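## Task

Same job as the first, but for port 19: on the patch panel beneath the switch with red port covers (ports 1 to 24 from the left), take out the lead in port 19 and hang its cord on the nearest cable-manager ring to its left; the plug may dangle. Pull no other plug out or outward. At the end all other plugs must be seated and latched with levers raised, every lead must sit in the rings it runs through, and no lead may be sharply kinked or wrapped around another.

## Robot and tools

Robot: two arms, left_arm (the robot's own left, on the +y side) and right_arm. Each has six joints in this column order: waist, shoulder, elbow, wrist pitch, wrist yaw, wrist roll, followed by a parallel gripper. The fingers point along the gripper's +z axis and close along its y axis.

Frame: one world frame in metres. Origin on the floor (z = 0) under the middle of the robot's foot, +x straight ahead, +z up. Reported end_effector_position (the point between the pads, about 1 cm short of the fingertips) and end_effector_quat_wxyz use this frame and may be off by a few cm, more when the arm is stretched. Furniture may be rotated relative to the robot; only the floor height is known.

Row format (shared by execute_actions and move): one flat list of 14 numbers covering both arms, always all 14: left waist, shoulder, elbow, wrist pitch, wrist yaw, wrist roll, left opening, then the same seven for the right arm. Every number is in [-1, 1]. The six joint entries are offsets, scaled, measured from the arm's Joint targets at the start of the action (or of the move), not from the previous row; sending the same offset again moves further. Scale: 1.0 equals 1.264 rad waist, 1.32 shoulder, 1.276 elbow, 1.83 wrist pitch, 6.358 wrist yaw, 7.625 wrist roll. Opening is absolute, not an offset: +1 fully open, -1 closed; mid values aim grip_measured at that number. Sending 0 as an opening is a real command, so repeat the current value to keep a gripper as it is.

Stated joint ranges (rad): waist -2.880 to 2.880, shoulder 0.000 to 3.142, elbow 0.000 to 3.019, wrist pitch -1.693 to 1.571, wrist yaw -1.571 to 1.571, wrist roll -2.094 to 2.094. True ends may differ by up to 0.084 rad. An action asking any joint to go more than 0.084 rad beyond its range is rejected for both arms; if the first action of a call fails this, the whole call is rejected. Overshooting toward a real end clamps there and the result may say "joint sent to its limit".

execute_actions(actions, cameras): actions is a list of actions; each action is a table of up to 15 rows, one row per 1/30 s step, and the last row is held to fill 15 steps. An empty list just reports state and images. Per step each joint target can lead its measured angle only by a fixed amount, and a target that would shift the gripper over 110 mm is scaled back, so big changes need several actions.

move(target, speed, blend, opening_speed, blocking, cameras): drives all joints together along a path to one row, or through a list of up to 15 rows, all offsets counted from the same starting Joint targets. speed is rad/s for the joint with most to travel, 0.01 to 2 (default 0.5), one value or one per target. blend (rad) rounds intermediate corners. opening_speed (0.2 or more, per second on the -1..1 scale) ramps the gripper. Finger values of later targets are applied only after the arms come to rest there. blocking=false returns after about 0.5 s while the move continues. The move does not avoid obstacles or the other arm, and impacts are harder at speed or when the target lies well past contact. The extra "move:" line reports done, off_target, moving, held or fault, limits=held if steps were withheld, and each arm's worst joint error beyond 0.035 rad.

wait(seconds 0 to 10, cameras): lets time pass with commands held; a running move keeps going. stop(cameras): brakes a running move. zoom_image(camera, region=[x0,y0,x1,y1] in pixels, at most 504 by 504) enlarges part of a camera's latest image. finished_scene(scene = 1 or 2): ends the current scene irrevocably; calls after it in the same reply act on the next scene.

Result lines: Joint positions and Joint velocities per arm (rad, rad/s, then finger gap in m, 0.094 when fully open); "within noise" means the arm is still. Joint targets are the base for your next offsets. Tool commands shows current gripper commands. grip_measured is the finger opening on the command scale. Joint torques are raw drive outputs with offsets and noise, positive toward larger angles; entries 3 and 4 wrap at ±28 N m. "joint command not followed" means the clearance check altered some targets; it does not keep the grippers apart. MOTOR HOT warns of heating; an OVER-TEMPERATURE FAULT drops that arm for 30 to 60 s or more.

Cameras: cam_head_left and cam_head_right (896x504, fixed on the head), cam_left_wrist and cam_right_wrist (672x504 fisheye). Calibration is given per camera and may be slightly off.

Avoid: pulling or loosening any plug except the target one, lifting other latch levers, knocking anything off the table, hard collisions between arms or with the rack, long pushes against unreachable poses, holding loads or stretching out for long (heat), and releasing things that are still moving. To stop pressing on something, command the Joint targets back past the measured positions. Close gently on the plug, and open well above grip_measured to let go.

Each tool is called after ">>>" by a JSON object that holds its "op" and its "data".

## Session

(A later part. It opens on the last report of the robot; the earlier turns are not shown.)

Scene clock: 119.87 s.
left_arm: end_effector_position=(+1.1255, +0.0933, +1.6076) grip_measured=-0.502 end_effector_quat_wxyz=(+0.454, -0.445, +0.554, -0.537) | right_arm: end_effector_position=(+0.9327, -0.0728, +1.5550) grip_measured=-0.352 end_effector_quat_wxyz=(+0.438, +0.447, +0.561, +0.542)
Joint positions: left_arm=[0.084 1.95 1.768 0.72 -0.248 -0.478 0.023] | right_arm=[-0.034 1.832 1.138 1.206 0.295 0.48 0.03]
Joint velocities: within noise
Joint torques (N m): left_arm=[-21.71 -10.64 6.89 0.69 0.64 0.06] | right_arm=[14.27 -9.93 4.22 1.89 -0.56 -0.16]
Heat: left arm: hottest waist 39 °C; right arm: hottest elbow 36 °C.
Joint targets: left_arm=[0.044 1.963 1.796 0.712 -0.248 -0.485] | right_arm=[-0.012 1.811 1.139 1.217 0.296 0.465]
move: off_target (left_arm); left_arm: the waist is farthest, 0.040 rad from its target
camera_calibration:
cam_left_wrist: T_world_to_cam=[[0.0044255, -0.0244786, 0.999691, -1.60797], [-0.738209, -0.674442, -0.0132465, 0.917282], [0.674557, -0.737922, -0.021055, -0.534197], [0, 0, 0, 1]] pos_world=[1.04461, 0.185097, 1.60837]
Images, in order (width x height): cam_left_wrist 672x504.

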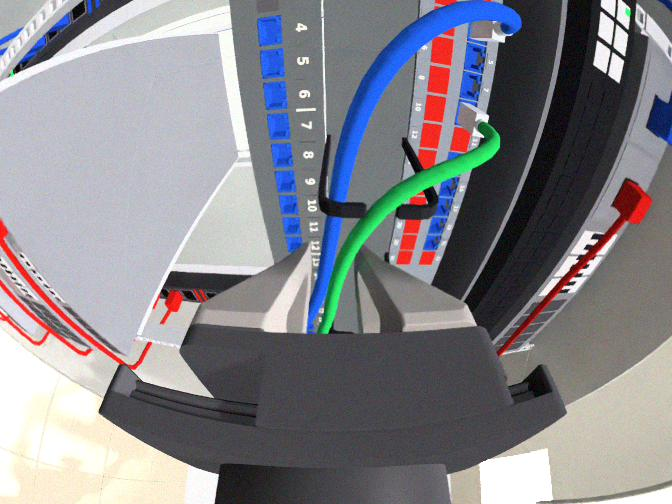

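>>> {"op": "move", "data": {"target": [0,0,0,0,0,0,-0.93,0,0,0,0,0,0,-0.35], "opening_speed": 0.4, "cameras": ["cam_left_wrist","cam_right_wrist"]}}

>>> {"op": "zoom_image", "data": {"camera": "cam_left_wrist", "region": [240, 100, 440, 340]}}

Scene clock: 121.40 s.
left_arm: end_effector_position=(+1.1252, +0.0925, +1.6104) grip_measured=-0.813 end_effector_quat_wxyz=(+0.454, -0.445, +0.553, -0.538) | right_arm: end_effector_position=(+0.9327, -0.0728, +1.5550) grip_measured=-0.352 end_effector_quat_wxyz=(+0.438, +0.447, +0.561, +0.542)
Joint positions: left_arm=[0.081 1.95 1.77 0.72 -0.248 -0.478 0.009] | right_arm=[-0.034 1.832 1.138 1.206 0.295 0.48 0.03]
Joint velocities: within noise
Joint torques (N m): left_arm=[-21.36 -10.7 6.72 0.69 0.63 0.06] | right_arm=[13.92 -9.93 4.15 1.89 -0.55 -0.13]
Heat: left arm: hottest waist 39 °C; right arm: hottest waist 35 °C.
Joint targets: left_arm=[0.045 1.963 1.796 0.712 -0.248 -0.485] | right_arm=[-0.012 1.811 1.139 1.217 0.296 0.465]
move: off_target (left_arm); left_arm: the waist is farthest, 0.037 rad from its target
camera_calibration:
cam_left_wrist: T_world_to_cam=[[0.00178633, -0.0218401, 0.99976, -1.60814], [-0.738499, -0.674121, -0.0134069, 0.917144], [0.674252, -0.738298, -0.0173331, -0.540172], [0, 0, 0, 1]] pos_world=[1.0444, 0.184336, 1.61069]
cam_right_wrist: T_world_to_cam=[[-0.0299747, -0.0376543, -0.998841, 1.57523], [-0.753622, 0.657305, -0.00216321, 0.756799], [0.656625, 0.752684, -0.0480796, -0.359915], [0, 0, 0, 1]] pos_world=[0.853886, -0.167231, 1.55774]
Images, in order (width x height): cam_left_wrist 672x504, cam_right_wrist 672x504.

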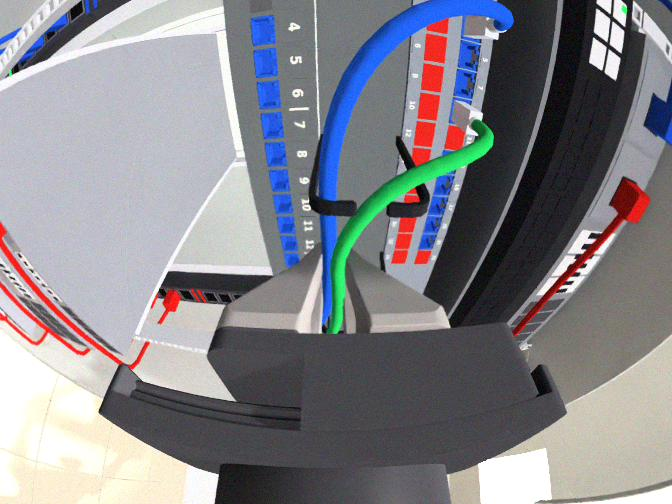

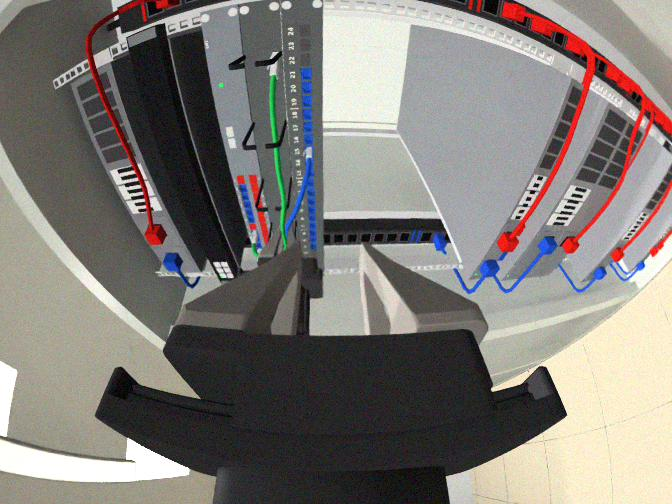

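Scaled by 2.100 from the camera's 672x504 image, which has a finer 960x720 frame.

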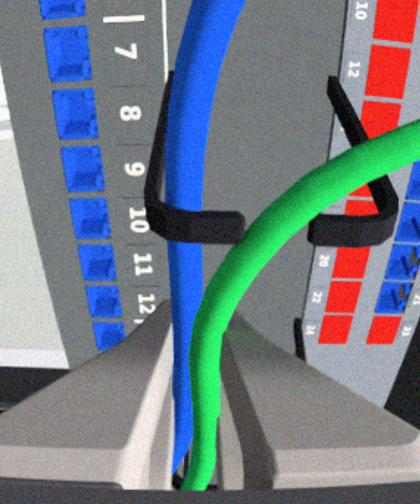

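>>> {"op": "move", "data": {"target": [0,0.0165,0.0558,-0.027,0,0,-0.93,0,0,0,0,0,0,-0.35], "speed": 0.1, "cameras": ["cam_left_wrist","cam_head_right"]}}

>>> {"op": "zoom_image", "data": {"camera": "cam_left_wrist", "region": [240, 100, 440, 340]}}

Scene clock: 123.00 s.
left_arm: end_effector_position=(+1.1374, +0.0906, +1.6140) grip_measured=-0.819 end_effector_quat_wxyz=(+0.451, -0.444, +0.557, -0.538) | right_arm: end_effector_position=(+0.9327, -0.0728, +1.5550) grip_measured=-0.352 end_effector_quat_wxyz=(+0.438, +0.447, +0.561, +0.542)
Joint positions: left_arm=[0.081 1.969 1.828 0.672 -0.25 -0.478 0.009] | right_arm=[-0.034 1.832 1.138 1.206 0.295 0.48 0.03]
Joint velocities: within noise
Joint torques (N m): left_arm=[-21.66 -10.7 7.9 0.68 0.73 0.06] | right_arm=[14.56 -9.99 4.21 1.87 -0.54 -0.13]
Heat: left arm: hottest waist 39 °C; right arm: hottest waist 35 °C.
Joint targets: left_arm=[0.044 1.985 1.868 0.663 -0.248 -0.485] | right_arm=[-0.012 1.811 1.139 1.217 0.296 0.465]
move: off_target (left_arm); left_arm: the elbow is farthest, 0.039 rad from its target
camera_calibration:
cam_left_wrist: T_world_to_cam=[[0.0072819, -0.0251251, 0.999658, -1.61759], [-0.743418, -0.66873, -0.0113924, 0.926712], [0.668788, -0.74308, -0.0235481, -0.53307], [0, 0, 0, 1]] pos_world=[1.05722, 0.182965, 1.61504]
Images, in order (width x height): cam_head_right 896x504, cam_left_wrist 672x504.

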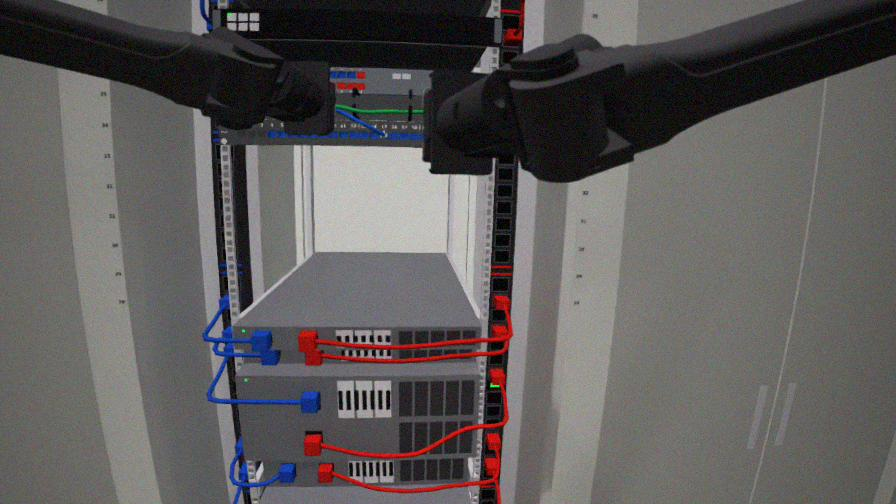

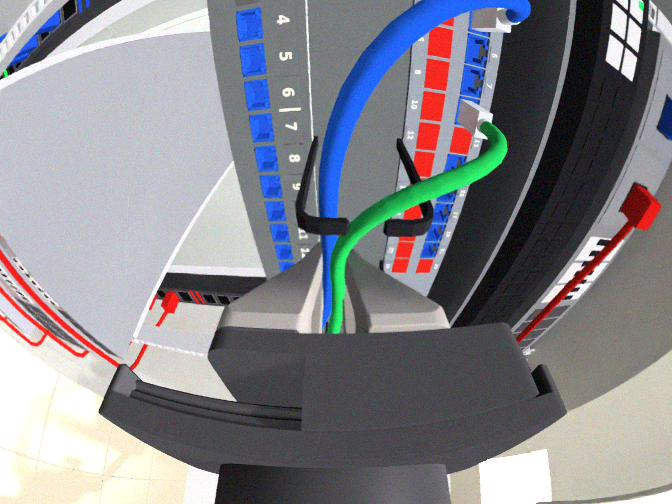

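Scaled by 2.100 from the camera's 672x504 image, which has a finer 960x720 frame.

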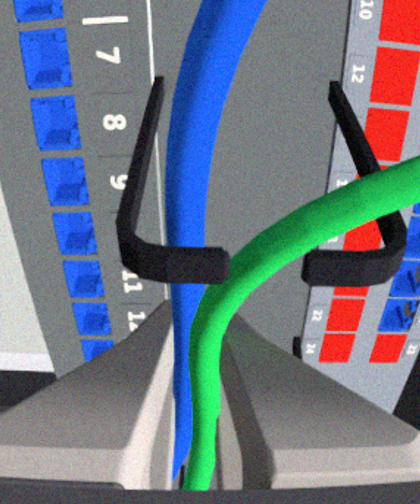

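>>> {"op": "zoom_image", "data": {"camera": "cam_left_wrist", "region": [330, 200, 400, 250]}}

>>> {"op": "move", "data": {"target": [0,0.007,0.025,-0.012,0,0,-0.93,0,0,0,0,0,0,-0.35], "speed": 0.1, "cameras": ["cam_left_wrist"]}}

>>> {"op": "zoom_image", "data": {"camera": "cam_left_wrist", "region": [330, 200, 400, 260]}}

Scaled by 7.200 from the camera's 672x504 image, which has a finer 960x720 frame.

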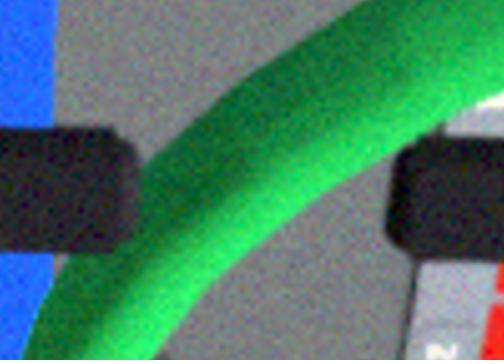

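Scene clock: 124.13 s.
left_arm: end_effector_position=(+1.1435, +0.0886, +1.6152) grip_measured=-0.906 end_effector_quat_wxyz=(+0.450, -0.443, +0.559, -0.538) | right_arm: end_effector_position=(+0.9327, -0.0728, +1.5550) grip_measured=-0.352 end_effector_quat_wxyz=(+0.438, +0.447, +0.561, +0.542)
Joint positions: left_arm=[0.081 1.982 1.859 0.648 -0.251 -0.478 0.004] | right_arm=[-0.034 1.832 1.138 1.206 0.295 0.48 0.03]
Joint velocities: within noise
Joint torques (N m): left_arm=[-21.83 -11.16 7.95 0.72 0.75 0.06] | right_arm=[14.1 -9.82 4.15 1.85 -0.54 -0.14]
Heat: left arm: hottest waist 40 °C; right arm: hottest waist 35 °C.
Joint targets: left_arm=[0.044 1.994 1.899 0.641 -0.248 -0.485] | right_arm=[-0.012 1.811 1.139 1.217 0.296 0.465]
move: off_target (left_arm); left_arm: the elbow is farthest, 0.041 rad from its target
camera_calibration:
cam_left_wrist: T_world_to_cam=[[0.0100217, -0.0270306, 0.999584, -1.62174], [-0.746239, -0.665595, -0.0105172, 0.931462], [0.665603, -0.745823, -0.0268417, -0.529359], [0, 0, 0, 1]] pos_world=[1.06369, 0.181332, 1.61665]
Images, in order (width x height): cam_left_wrist 672x504.

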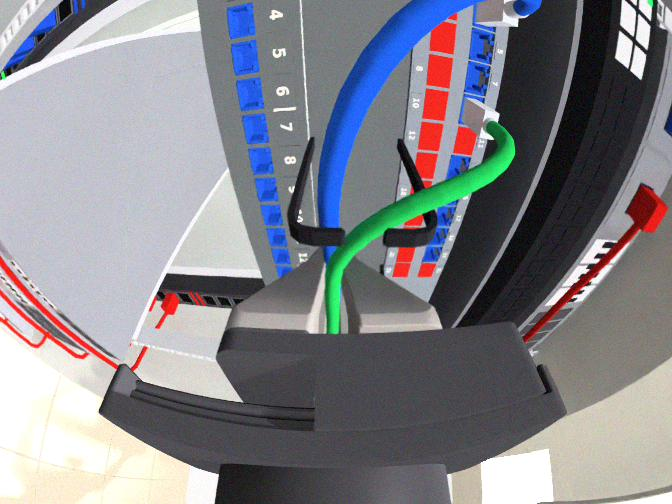

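Scaled by 7.200 from the camera's 672x504 image, which has a finer 960x720 frame.

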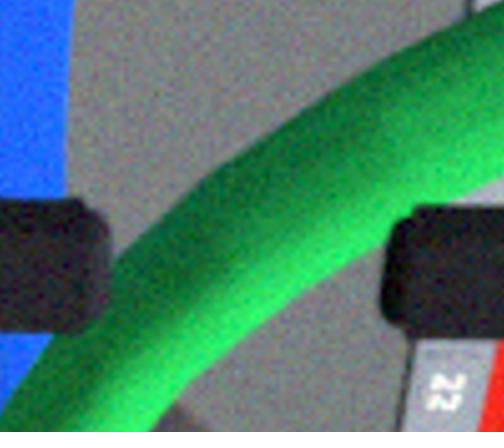

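>>> {"op": "move", "data": {"target": [0.0712,0.0114,0.0037,0.0137,0,0,-0.93,0,0,0,0,0,0,-0.35], "speed": 0.08, "cameras": ["cam_left_wrist"]}}

>>> {"op": "zoom_image", "data": {"camera": "cam_left_wrist", "region": [260, 140, 440, 320]}}

Scene clock: 126.27 s.
left_arm: end_effector_position=(+1.1499, +0.0952, +1.6061) grip_measured=-0.907 end_effector_quat_wxyz=(+0.455, -0.446, +0.557, -0.532) | right_arm: end_effector_position=(+0.9327, -0.0728, +1.5550) grip_measured=-0.352 end_effector_quat_wxyz=(+0.438, +0.447, +0.561, +0.542)
Joint positions: left_arm=[0.097 1.99 1.873 0.654 -0.247 -0.478 0.004] | right_arm=[-0.034 1.832 1.138 1.206 0.295 0.48 0.03]
Joint velocities: within noise
Joint torques (N m): left_arm=[-15.91 -10.81 7.23 1.39 0.58 0.06] | right_arm=[14.04 -9.41 4.16 1.85 -0.54 -0.16]
Heat: left arm: hottest waist 40 °C; right arm: hottest waist 35 °C.
Joint targets: left_arm=[0.135 2.009 1.904 0.665 -0.248 -0.485] | right_arm=[-0.012 1.811 1.139 1.217 0.296 0.465]
move: off_target (left_arm); left_arm: the waist is farthest, 0.037 rad from its target
camera_calibration:
cam_left_wrist: T_world_to_cam=[[0.0114958, -0.0323062, 0.999412, -1.61343], [-0.734926, -0.678013, -0.0134633, 0.933473], [0.67805, -0.734339, -0.031537, -0.536843], [0, 0, 0, 1]] pos_world=[1.06859, 0.186559, 1.60812]
Images, in order (width x height): cam_left_wrist 672x504.

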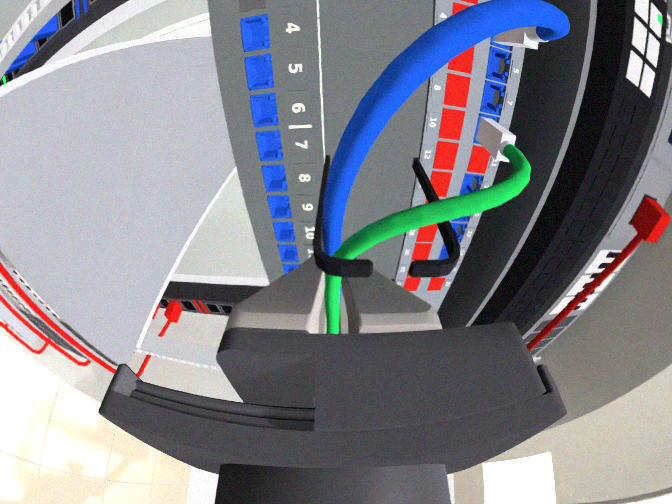

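Scaled by 2.800 from the camera's 672x504 image, which has a finer 960x720 frame.

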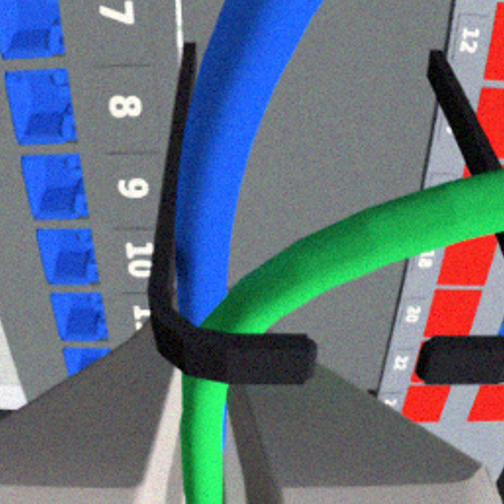

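>>> {"op": "move", "data": {"target": [0.014,0.008,-0.004,0.008,0,0,-0.93,0,0,0,0,0,0,-0.35], "speed": 0.08, "cameras": ["cam_left_wrist"]}}

>>> {"op": "move", "data": {"target": [0,0,0,0,0,0,-0.55,0,0,0,0,0,0,-0.35], "opening_speed": 0.25, "cameras": ["cam_left_wrist"]}}

>>> {"op": "zoom_image", "data": {"camera": "cam_left_wrist", "region": [260, 140, 440, 320]}}

Scene clock: 127.33 s.
left_arm: end_effector_position=(+1.1500, +0.0953, +1.6045) grip_measured=-0.907 end_effector_quat_wxyz=(+0.459, -0.447, +0.553, -0.533) | right_arm: end_effector_position=(+0.9327, -0.0728, +1.5550) grip_measured=-0.352 end_effector_quat_wxyz=(+0.438, +0.447, +0.561, +0.542)
Joint positions: left_arm=[0.099 1.995 1.873 0.671 -0.242 -0.478 0.004] | right_arm=[-0.034 1.832 1.138 1.206 0.295 0.48 0.03]
Joint velocities: within noise
Joint torques (N m): left_arm=[-14.74 -10.4 6.8 1.35 0.36 0.04] | right_arm=[14.39 -9.76 4.1 1.91 -0.53 -0.13]
Heat: left arm: hottest waist 40 °C; right arm: hottest waist 35 °C.
Joint targets: left_arm=[0.152 2.020 1.899 0.680 -0.248 -0.485] | right_arm=[-0.012 1.811 1.139 1.217 0.296 0.465]
move: off_target (left_arm); left_arm: the waist is farthest, 0.053 rad from its target
camera_calibration:
cam_left_wrist: T_world_to_cam=[[0.004159, -0.0298947, 0.999544, -1.60388], [-0.728884, -0.684415, -0.0174369, 0.933591], [0.684625, -0.728479, -0.0246363, -0.556046], [0, 0, 0, 1]] pos_world=[1.06783, 0.185948, 1.60573]
Images, in order (width x height): cam_left_wrist 672x504.

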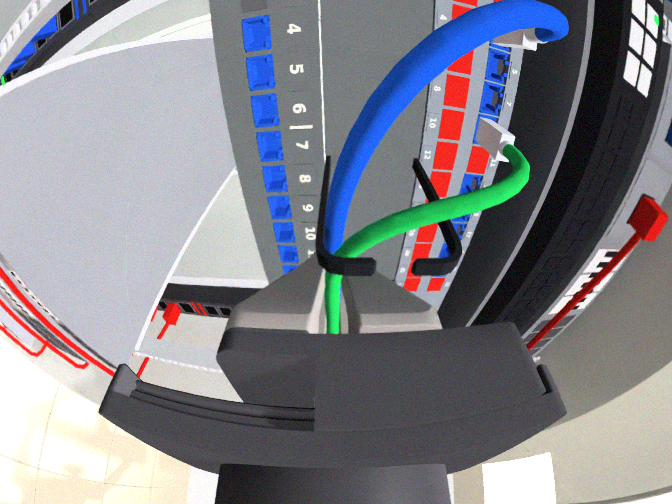

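Scene clock: 129.07 s.
left_arm: end_effector_position=(+1.1510, +0.0946, +1.5934) grip_measured=-0.551 end_effector_quat_wxyz=(+0.459, -0.448, +0.557, -0.528) | right_arm: end_effector_position=(+0.9327, -0.0728, +1.5550) grip_measured=-0.352 end_effector_quat_wxyz=(+0.438, +0.447, +0.561, +0.542)
Joint positions: left_arm=[0.111 2.002 1.873 0.671 -0.243 -0.478 0.021] | right_arm=[-0.034 1.832 1.138 1.206 0.295 0.48 0.03]
Joint velocities: within noise
Joint torques (N m): left_arm=[-15.74 -11.11 6.8 1.32 0.37 0.05] | right_arm=[14.21 -9.82 4.22 1.88 -0.53 -0.13]
Heat: left arm: hottest waist 40 °C; right arm: hottest waist 35 °C.
Joint targets: left_arm=[0.152 2.020 1.899 0.680 -0.248 -0.485] | right_arm=[-0.012 1.811 1.139 1.217 0.296 0.465]
move: off_target (left_arm); left_arm: the waist is farthest, 0.041 rad from its target
camera_calibration:
cam_left_wrist: T_world_to_cam=[[0.0140931, -0.0392152, 0.999131, -1.60265], [-0.728854, -0.684468, -0.0165841, 0.932309], [0.684524, -0.727988, -0.0382284, -0.535805], [0, 0, 0, 1]] pos_world=[1.06888, 0.185228, 1.59624]
Images, in order (width x height): cam_left_wrist 672x504.

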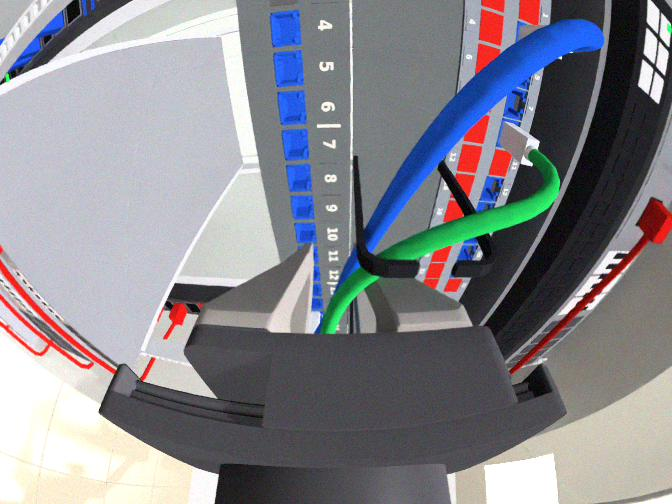

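Scaled by 2.800 from the camera's 672x504 image, which has a finer 960x720 frame.

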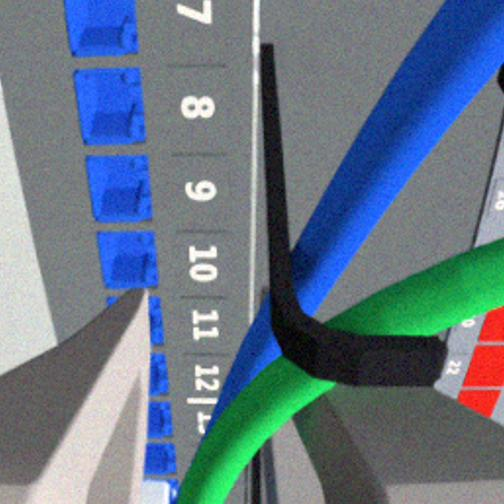

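>>> {"op": "move", "data": {"target": [-0.0847,-0.1773,-0.3676,0.1257,0.001,0,-0.45,0,0,0,0,0,0,-0.35], "speed": 0.18, "cameras": ["cam_left_wrist","cam_right_wrist","cam_head_left","cam_head_right"]}}

>>> {"op": "zoom_image", "data": {"camera": "cam_left_wrist", "region": [260, 40, 440, 300]}}

>>> {"op": "zoom_image", "data": {"camera": "cam_left_wrist", "region": [330, 130, 420, 200]}}

>>> {"op": "zoom_image", "data": {"camera": "cam_right_wrist", "region": [220, 60, 340, 290]}}

Scene clock: 132.50 s.
left_arm: end_effector_position=(+1.0458, +0.1097, +1.5898) grip_measured=-0.451 end_effector_quat_wxyz=(+0.449, -0.439, +0.560, -0.541) | right_arm: end_effector_position=(+0.9327, -0.0728, +1.5550) grip_measured=-0.352 end_effector_quat_wxyz=(+0.438, +0.447, +0.561, +0.542)
Joint positions: left_arm=[0.081 1.806 1.429 0.896 -0.243 -0.478 0.026] | right_arm=[-0.034 1.832 1.138 1.206 0.295 0.48 0.03]
Joint velocities: within noise
Joint torques (N m): left_arm=[-19.14 -11.93 4.33 1.48 0.66 0.05] | right_arm=[14.62 -9.99 4.25 1.94 -0.54 -0.16]
Heat: left arm: hottest waist 40 °C; right arm: hottest waist 35 °C.
Joint targets: left_arm=[0.045 1.786 1.430 0.910 -0.241 -0.485] | right_arm=[-0.012 1.811 1.139 1.217 0.296 0.465]
move: off_target (left_arm); left_arm: the waist is farthest, 0.036 rad from its target
camera_calibration:
cam_left_wrist: T_world_to_cam=[[0.00473467, -0.0276165, 0.999607, -1.58929], [-0.751884, -0.659133, -0.0146488, 0.884042], [0.659278, -0.751519, -0.0238852, -0.446764], [0, 0, 0, 1]] pos_world=[0.966763, 0.203059, 1.59094]
cam_right_wrist: T_world_to_cam=[[-0.0299747, -0.0376543, -0.998841, 1.57523], [-0.753622, 0.657305, -0.00216321, 0.756799], [0.656625, 0.752684, -0.0480796, -0.359915], [0, 0, 0, 1]] pos_world=[0.853886, -0.167231, 1.55774]

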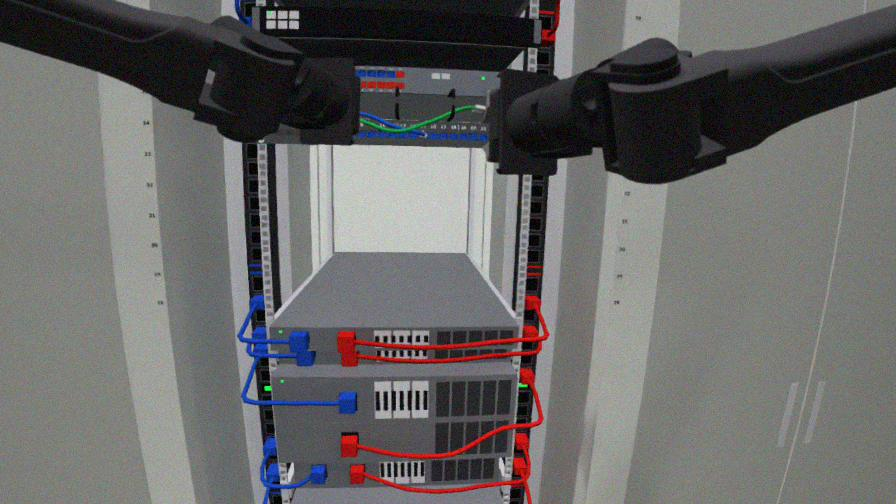

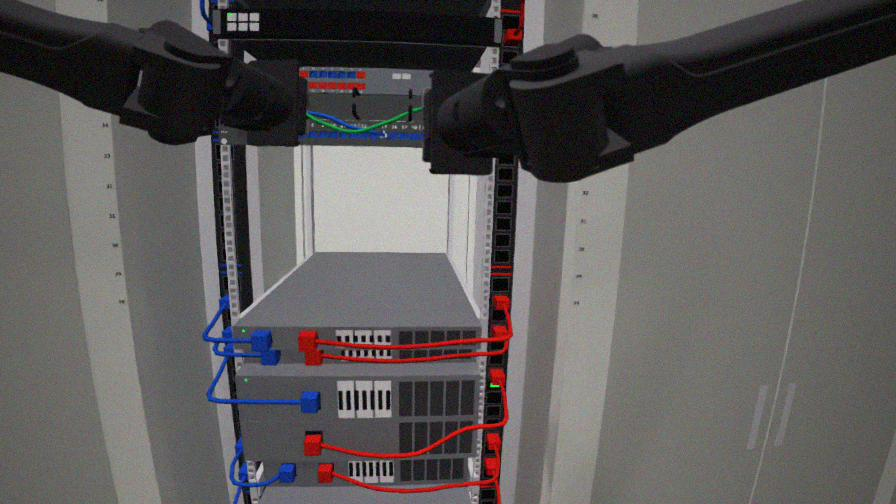

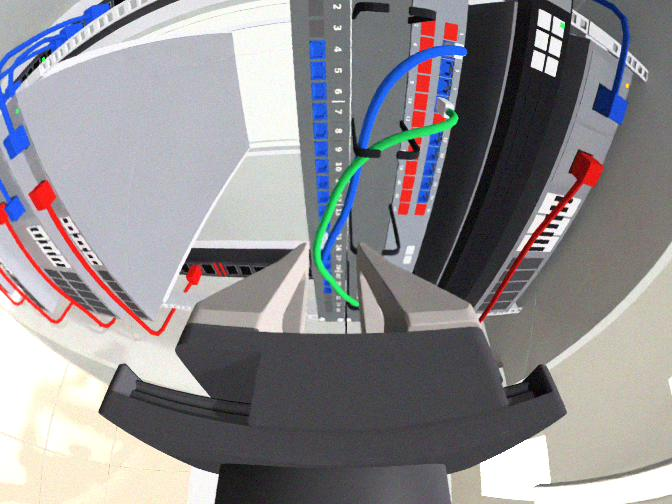

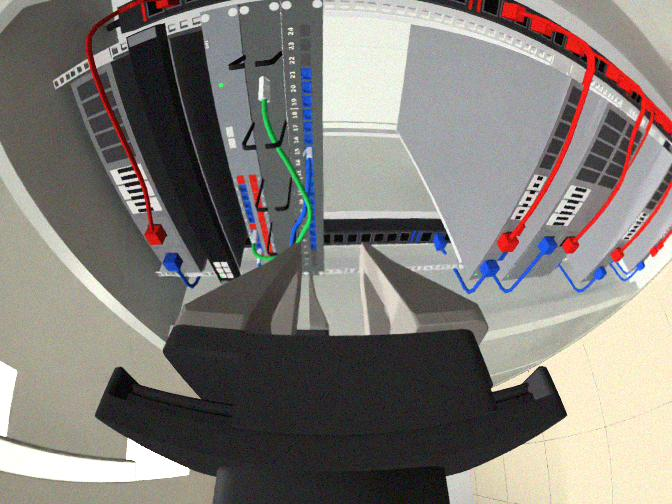

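Scaled by 1.938 from the camera's 672x504 image, which has a finer 960x720 frame.

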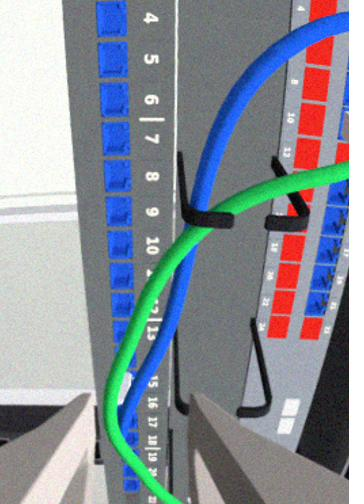

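Scaled by 5.600 from the camera's 672x504 image, which has a finer 960x720 frame.

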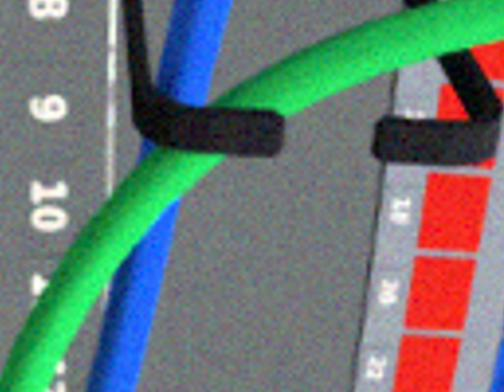

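Scaled by 2.191 from the camera's 672x504 image, which has a finer 960x720 frame.

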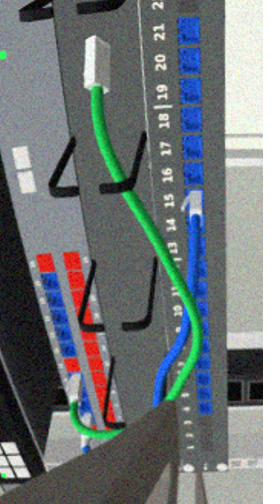

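>>> {"op": "move", "data": {"target": [0.085,-0.065,-0.487,0.279,0.0102,0.0033,-0.45,0,0,0,0,0,0,-0.35], "speed": 0.4}}

>>> {"op": "zoom_image", "data": {"camera": "cam_left_wrist", "region": [350, 20, 490, 260]}}

>>> {"op": "zoom_image", "data": {"camera": "cam_right_wrist", "region": [220, 60, 340, 290]}}

>>> {"op": "zoom_image", "data": {"camera": "cam_head_left", "region": [280, 60, 400, 150]}}

>>> {"op": "zoom_image", "data": {"camera": "cam_head_left", "region": [390, 70, 510, 150]}}

Scene clock: 135.00 s.
left_arm: end_effector_position=(+0.8490, +0.1333, +1.5043) grip_measured=-0.451 end_effector_quat_wxyz=(+0.454, -0.419, +0.572, -0.540) | right_arm: end_effector_position=(+0.9327, -0.0728, +1.5550) grip_measured=-0.352 end_effector_quat_wxyz=(+0.438, +0.447, +0.561, +0.542)
Joint positions: left_arm=[0.131 1.718 0.806 1.406 -0.179 -0.469 0.026] | right_arm=[-0.034 1.832 1.138 1.206 0.295 0.48 0.03]
Joint velocities: within noise
Joint torques (N m): left_arm=[-10.46 -9 2.81 1.57 0.72 0.24] | right_arm=[14.56 -9.58 4.12 1.92 -0.54 -0.15]
Heat: left arm: hottest waist 39 °C; right arm: hottest waist 35 °C.
Joint targets: left_arm=[0.153 1.700 0.809 1.421 -0.177 -0.460] | right_arm=[-0.012 1.811 1.139 1.217 0.296 0.465]
move: done
camera_calibration:
cam_left_wrist: T_world_to_cam=[[-0.0123009, -0.0628184, 0.997949, -1.48059], [-0.769236, -0.637039, -0.0495818, 0.814831], [0.638847, -0.768268, -0.040486, -0.256764], [0, 0, 0, 1]] pos_world=[0.772617, 0.228807, 1.50756]
cam_right_wrist: T_world_to_cam=[[-0.0299747, -0.0376543, -0.998841, 1.57523], [-0.753622, 0.657305, -0.00216321, 0.756799], [0.656625, 0.752684, -0.0480796, -0.359915], [0, 0, 0, 1]] pos_world=[0.853886, -0.167231, 1.55774]

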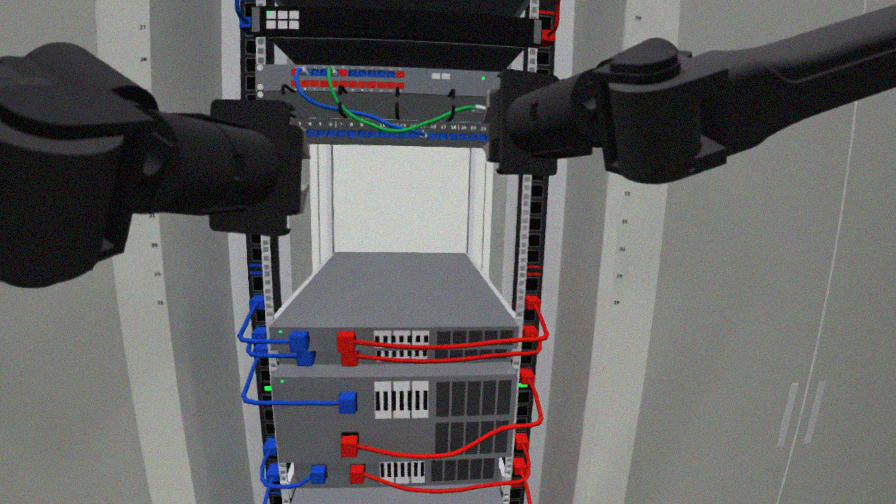

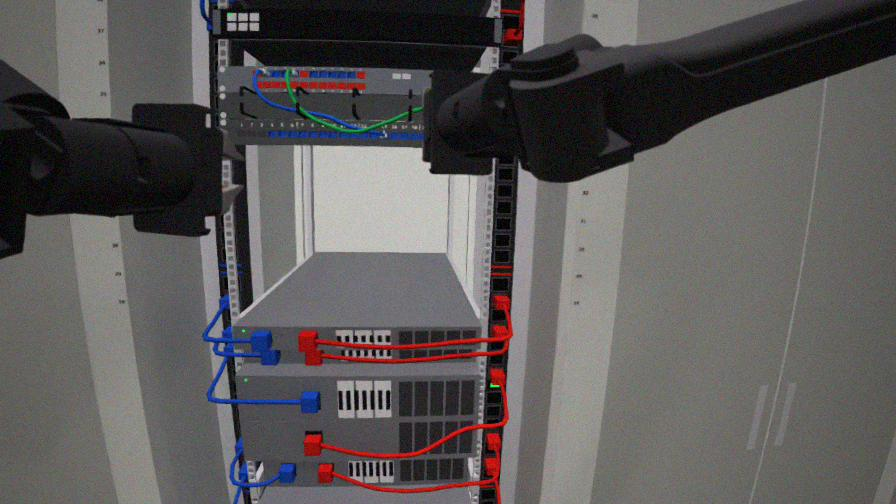

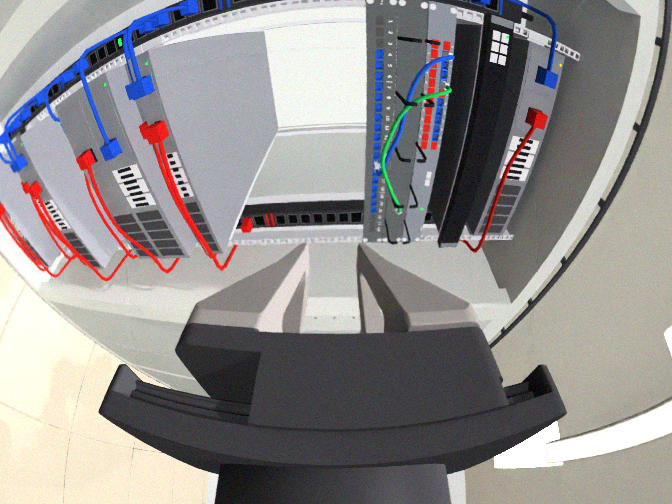

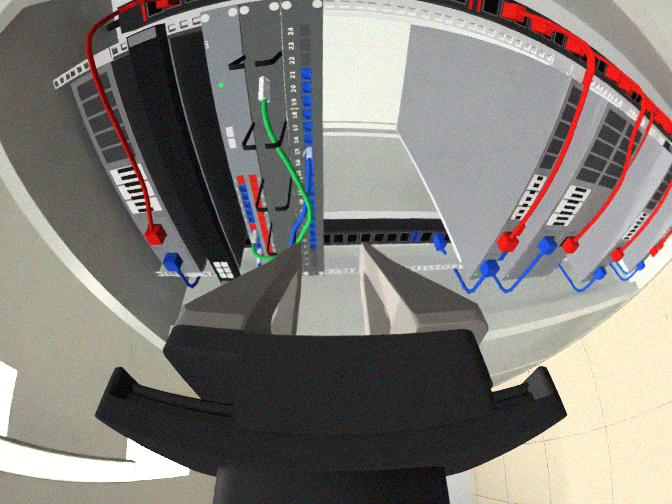

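Scaled by 2.100 from the camera's 672x504 image, which has a finer 960x720 frame.

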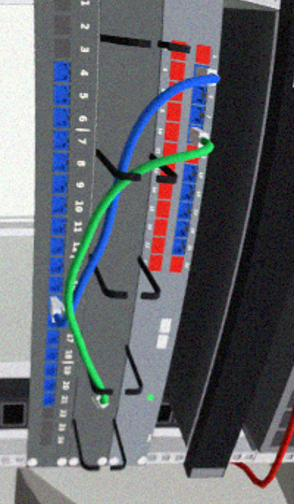

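Scaled by 2.191 from the camera's 672x504 image, which has a finer 960x720 frame.

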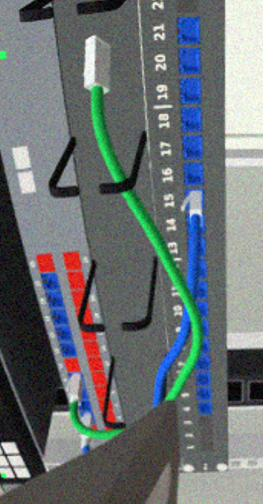

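Scaled by 4.200 from the camera's 896x504 image, which has a finer 1280x720 frame.

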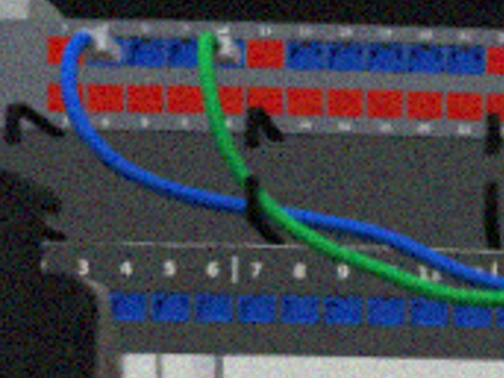

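Scaled by 4.200 from the camera's 896x504 image, which has a finer 1280x720 frame.

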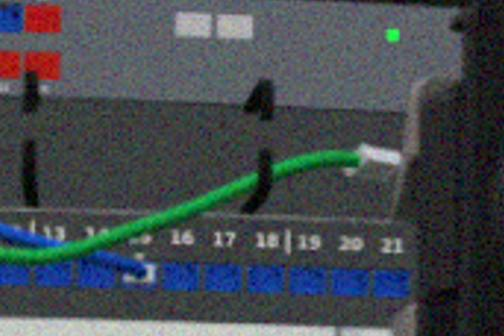

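>>> {"op": "zoom_image", "data": {"camera": "cam_right_wrist", "region": [235, 110, 315, 190]}}

>>> {"op": "zoom_image", "data": {"camera": "cam_left_wrist", "region": [380, 70, 450, 130]}}

>>> {"op": "zoom_image", "data": {"camera": "cam_left_wrist", "region": [360, 130, 440, 220]}}

>>> {"op": "zoom_image", "data": {"camera": "cam_head_left", "region": [425, 85, 495, 125]}}

Scaled by 6.300 from the camera's 672x504 image, which has a finer 960x720 frame.

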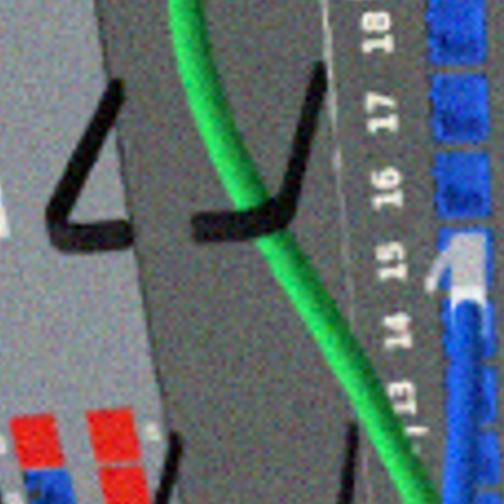

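Scaled by 7.200 from the camera's 672x504 image, which has a finer 960x720 frame.

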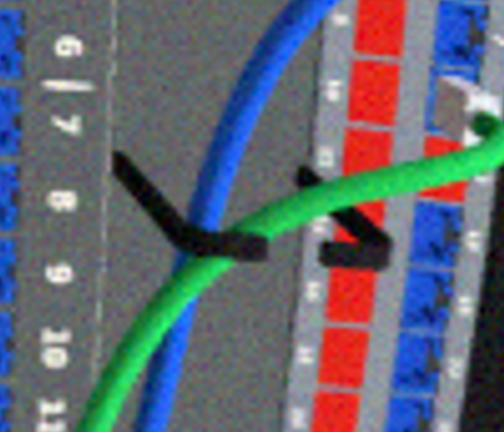

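Scaled by 5.600 from the camera's 672x504 image, which has a finer 960x720 frame.

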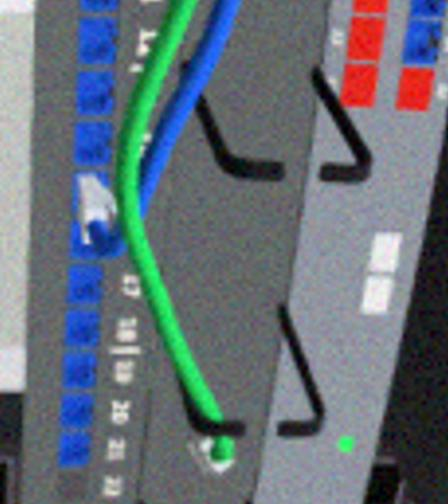

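Scaled by 7.200 from the camera's 896x504 image, which has a finer 1280x720 frame.

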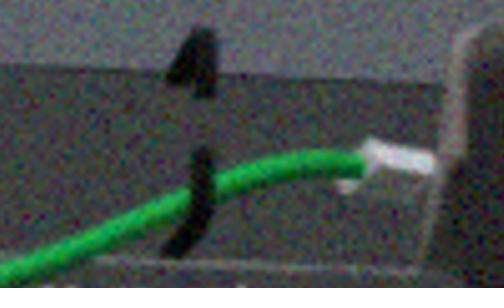

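>>> {"op": "finished_scene", "data": {"scene": 2}}

The scene is finished: the task was done.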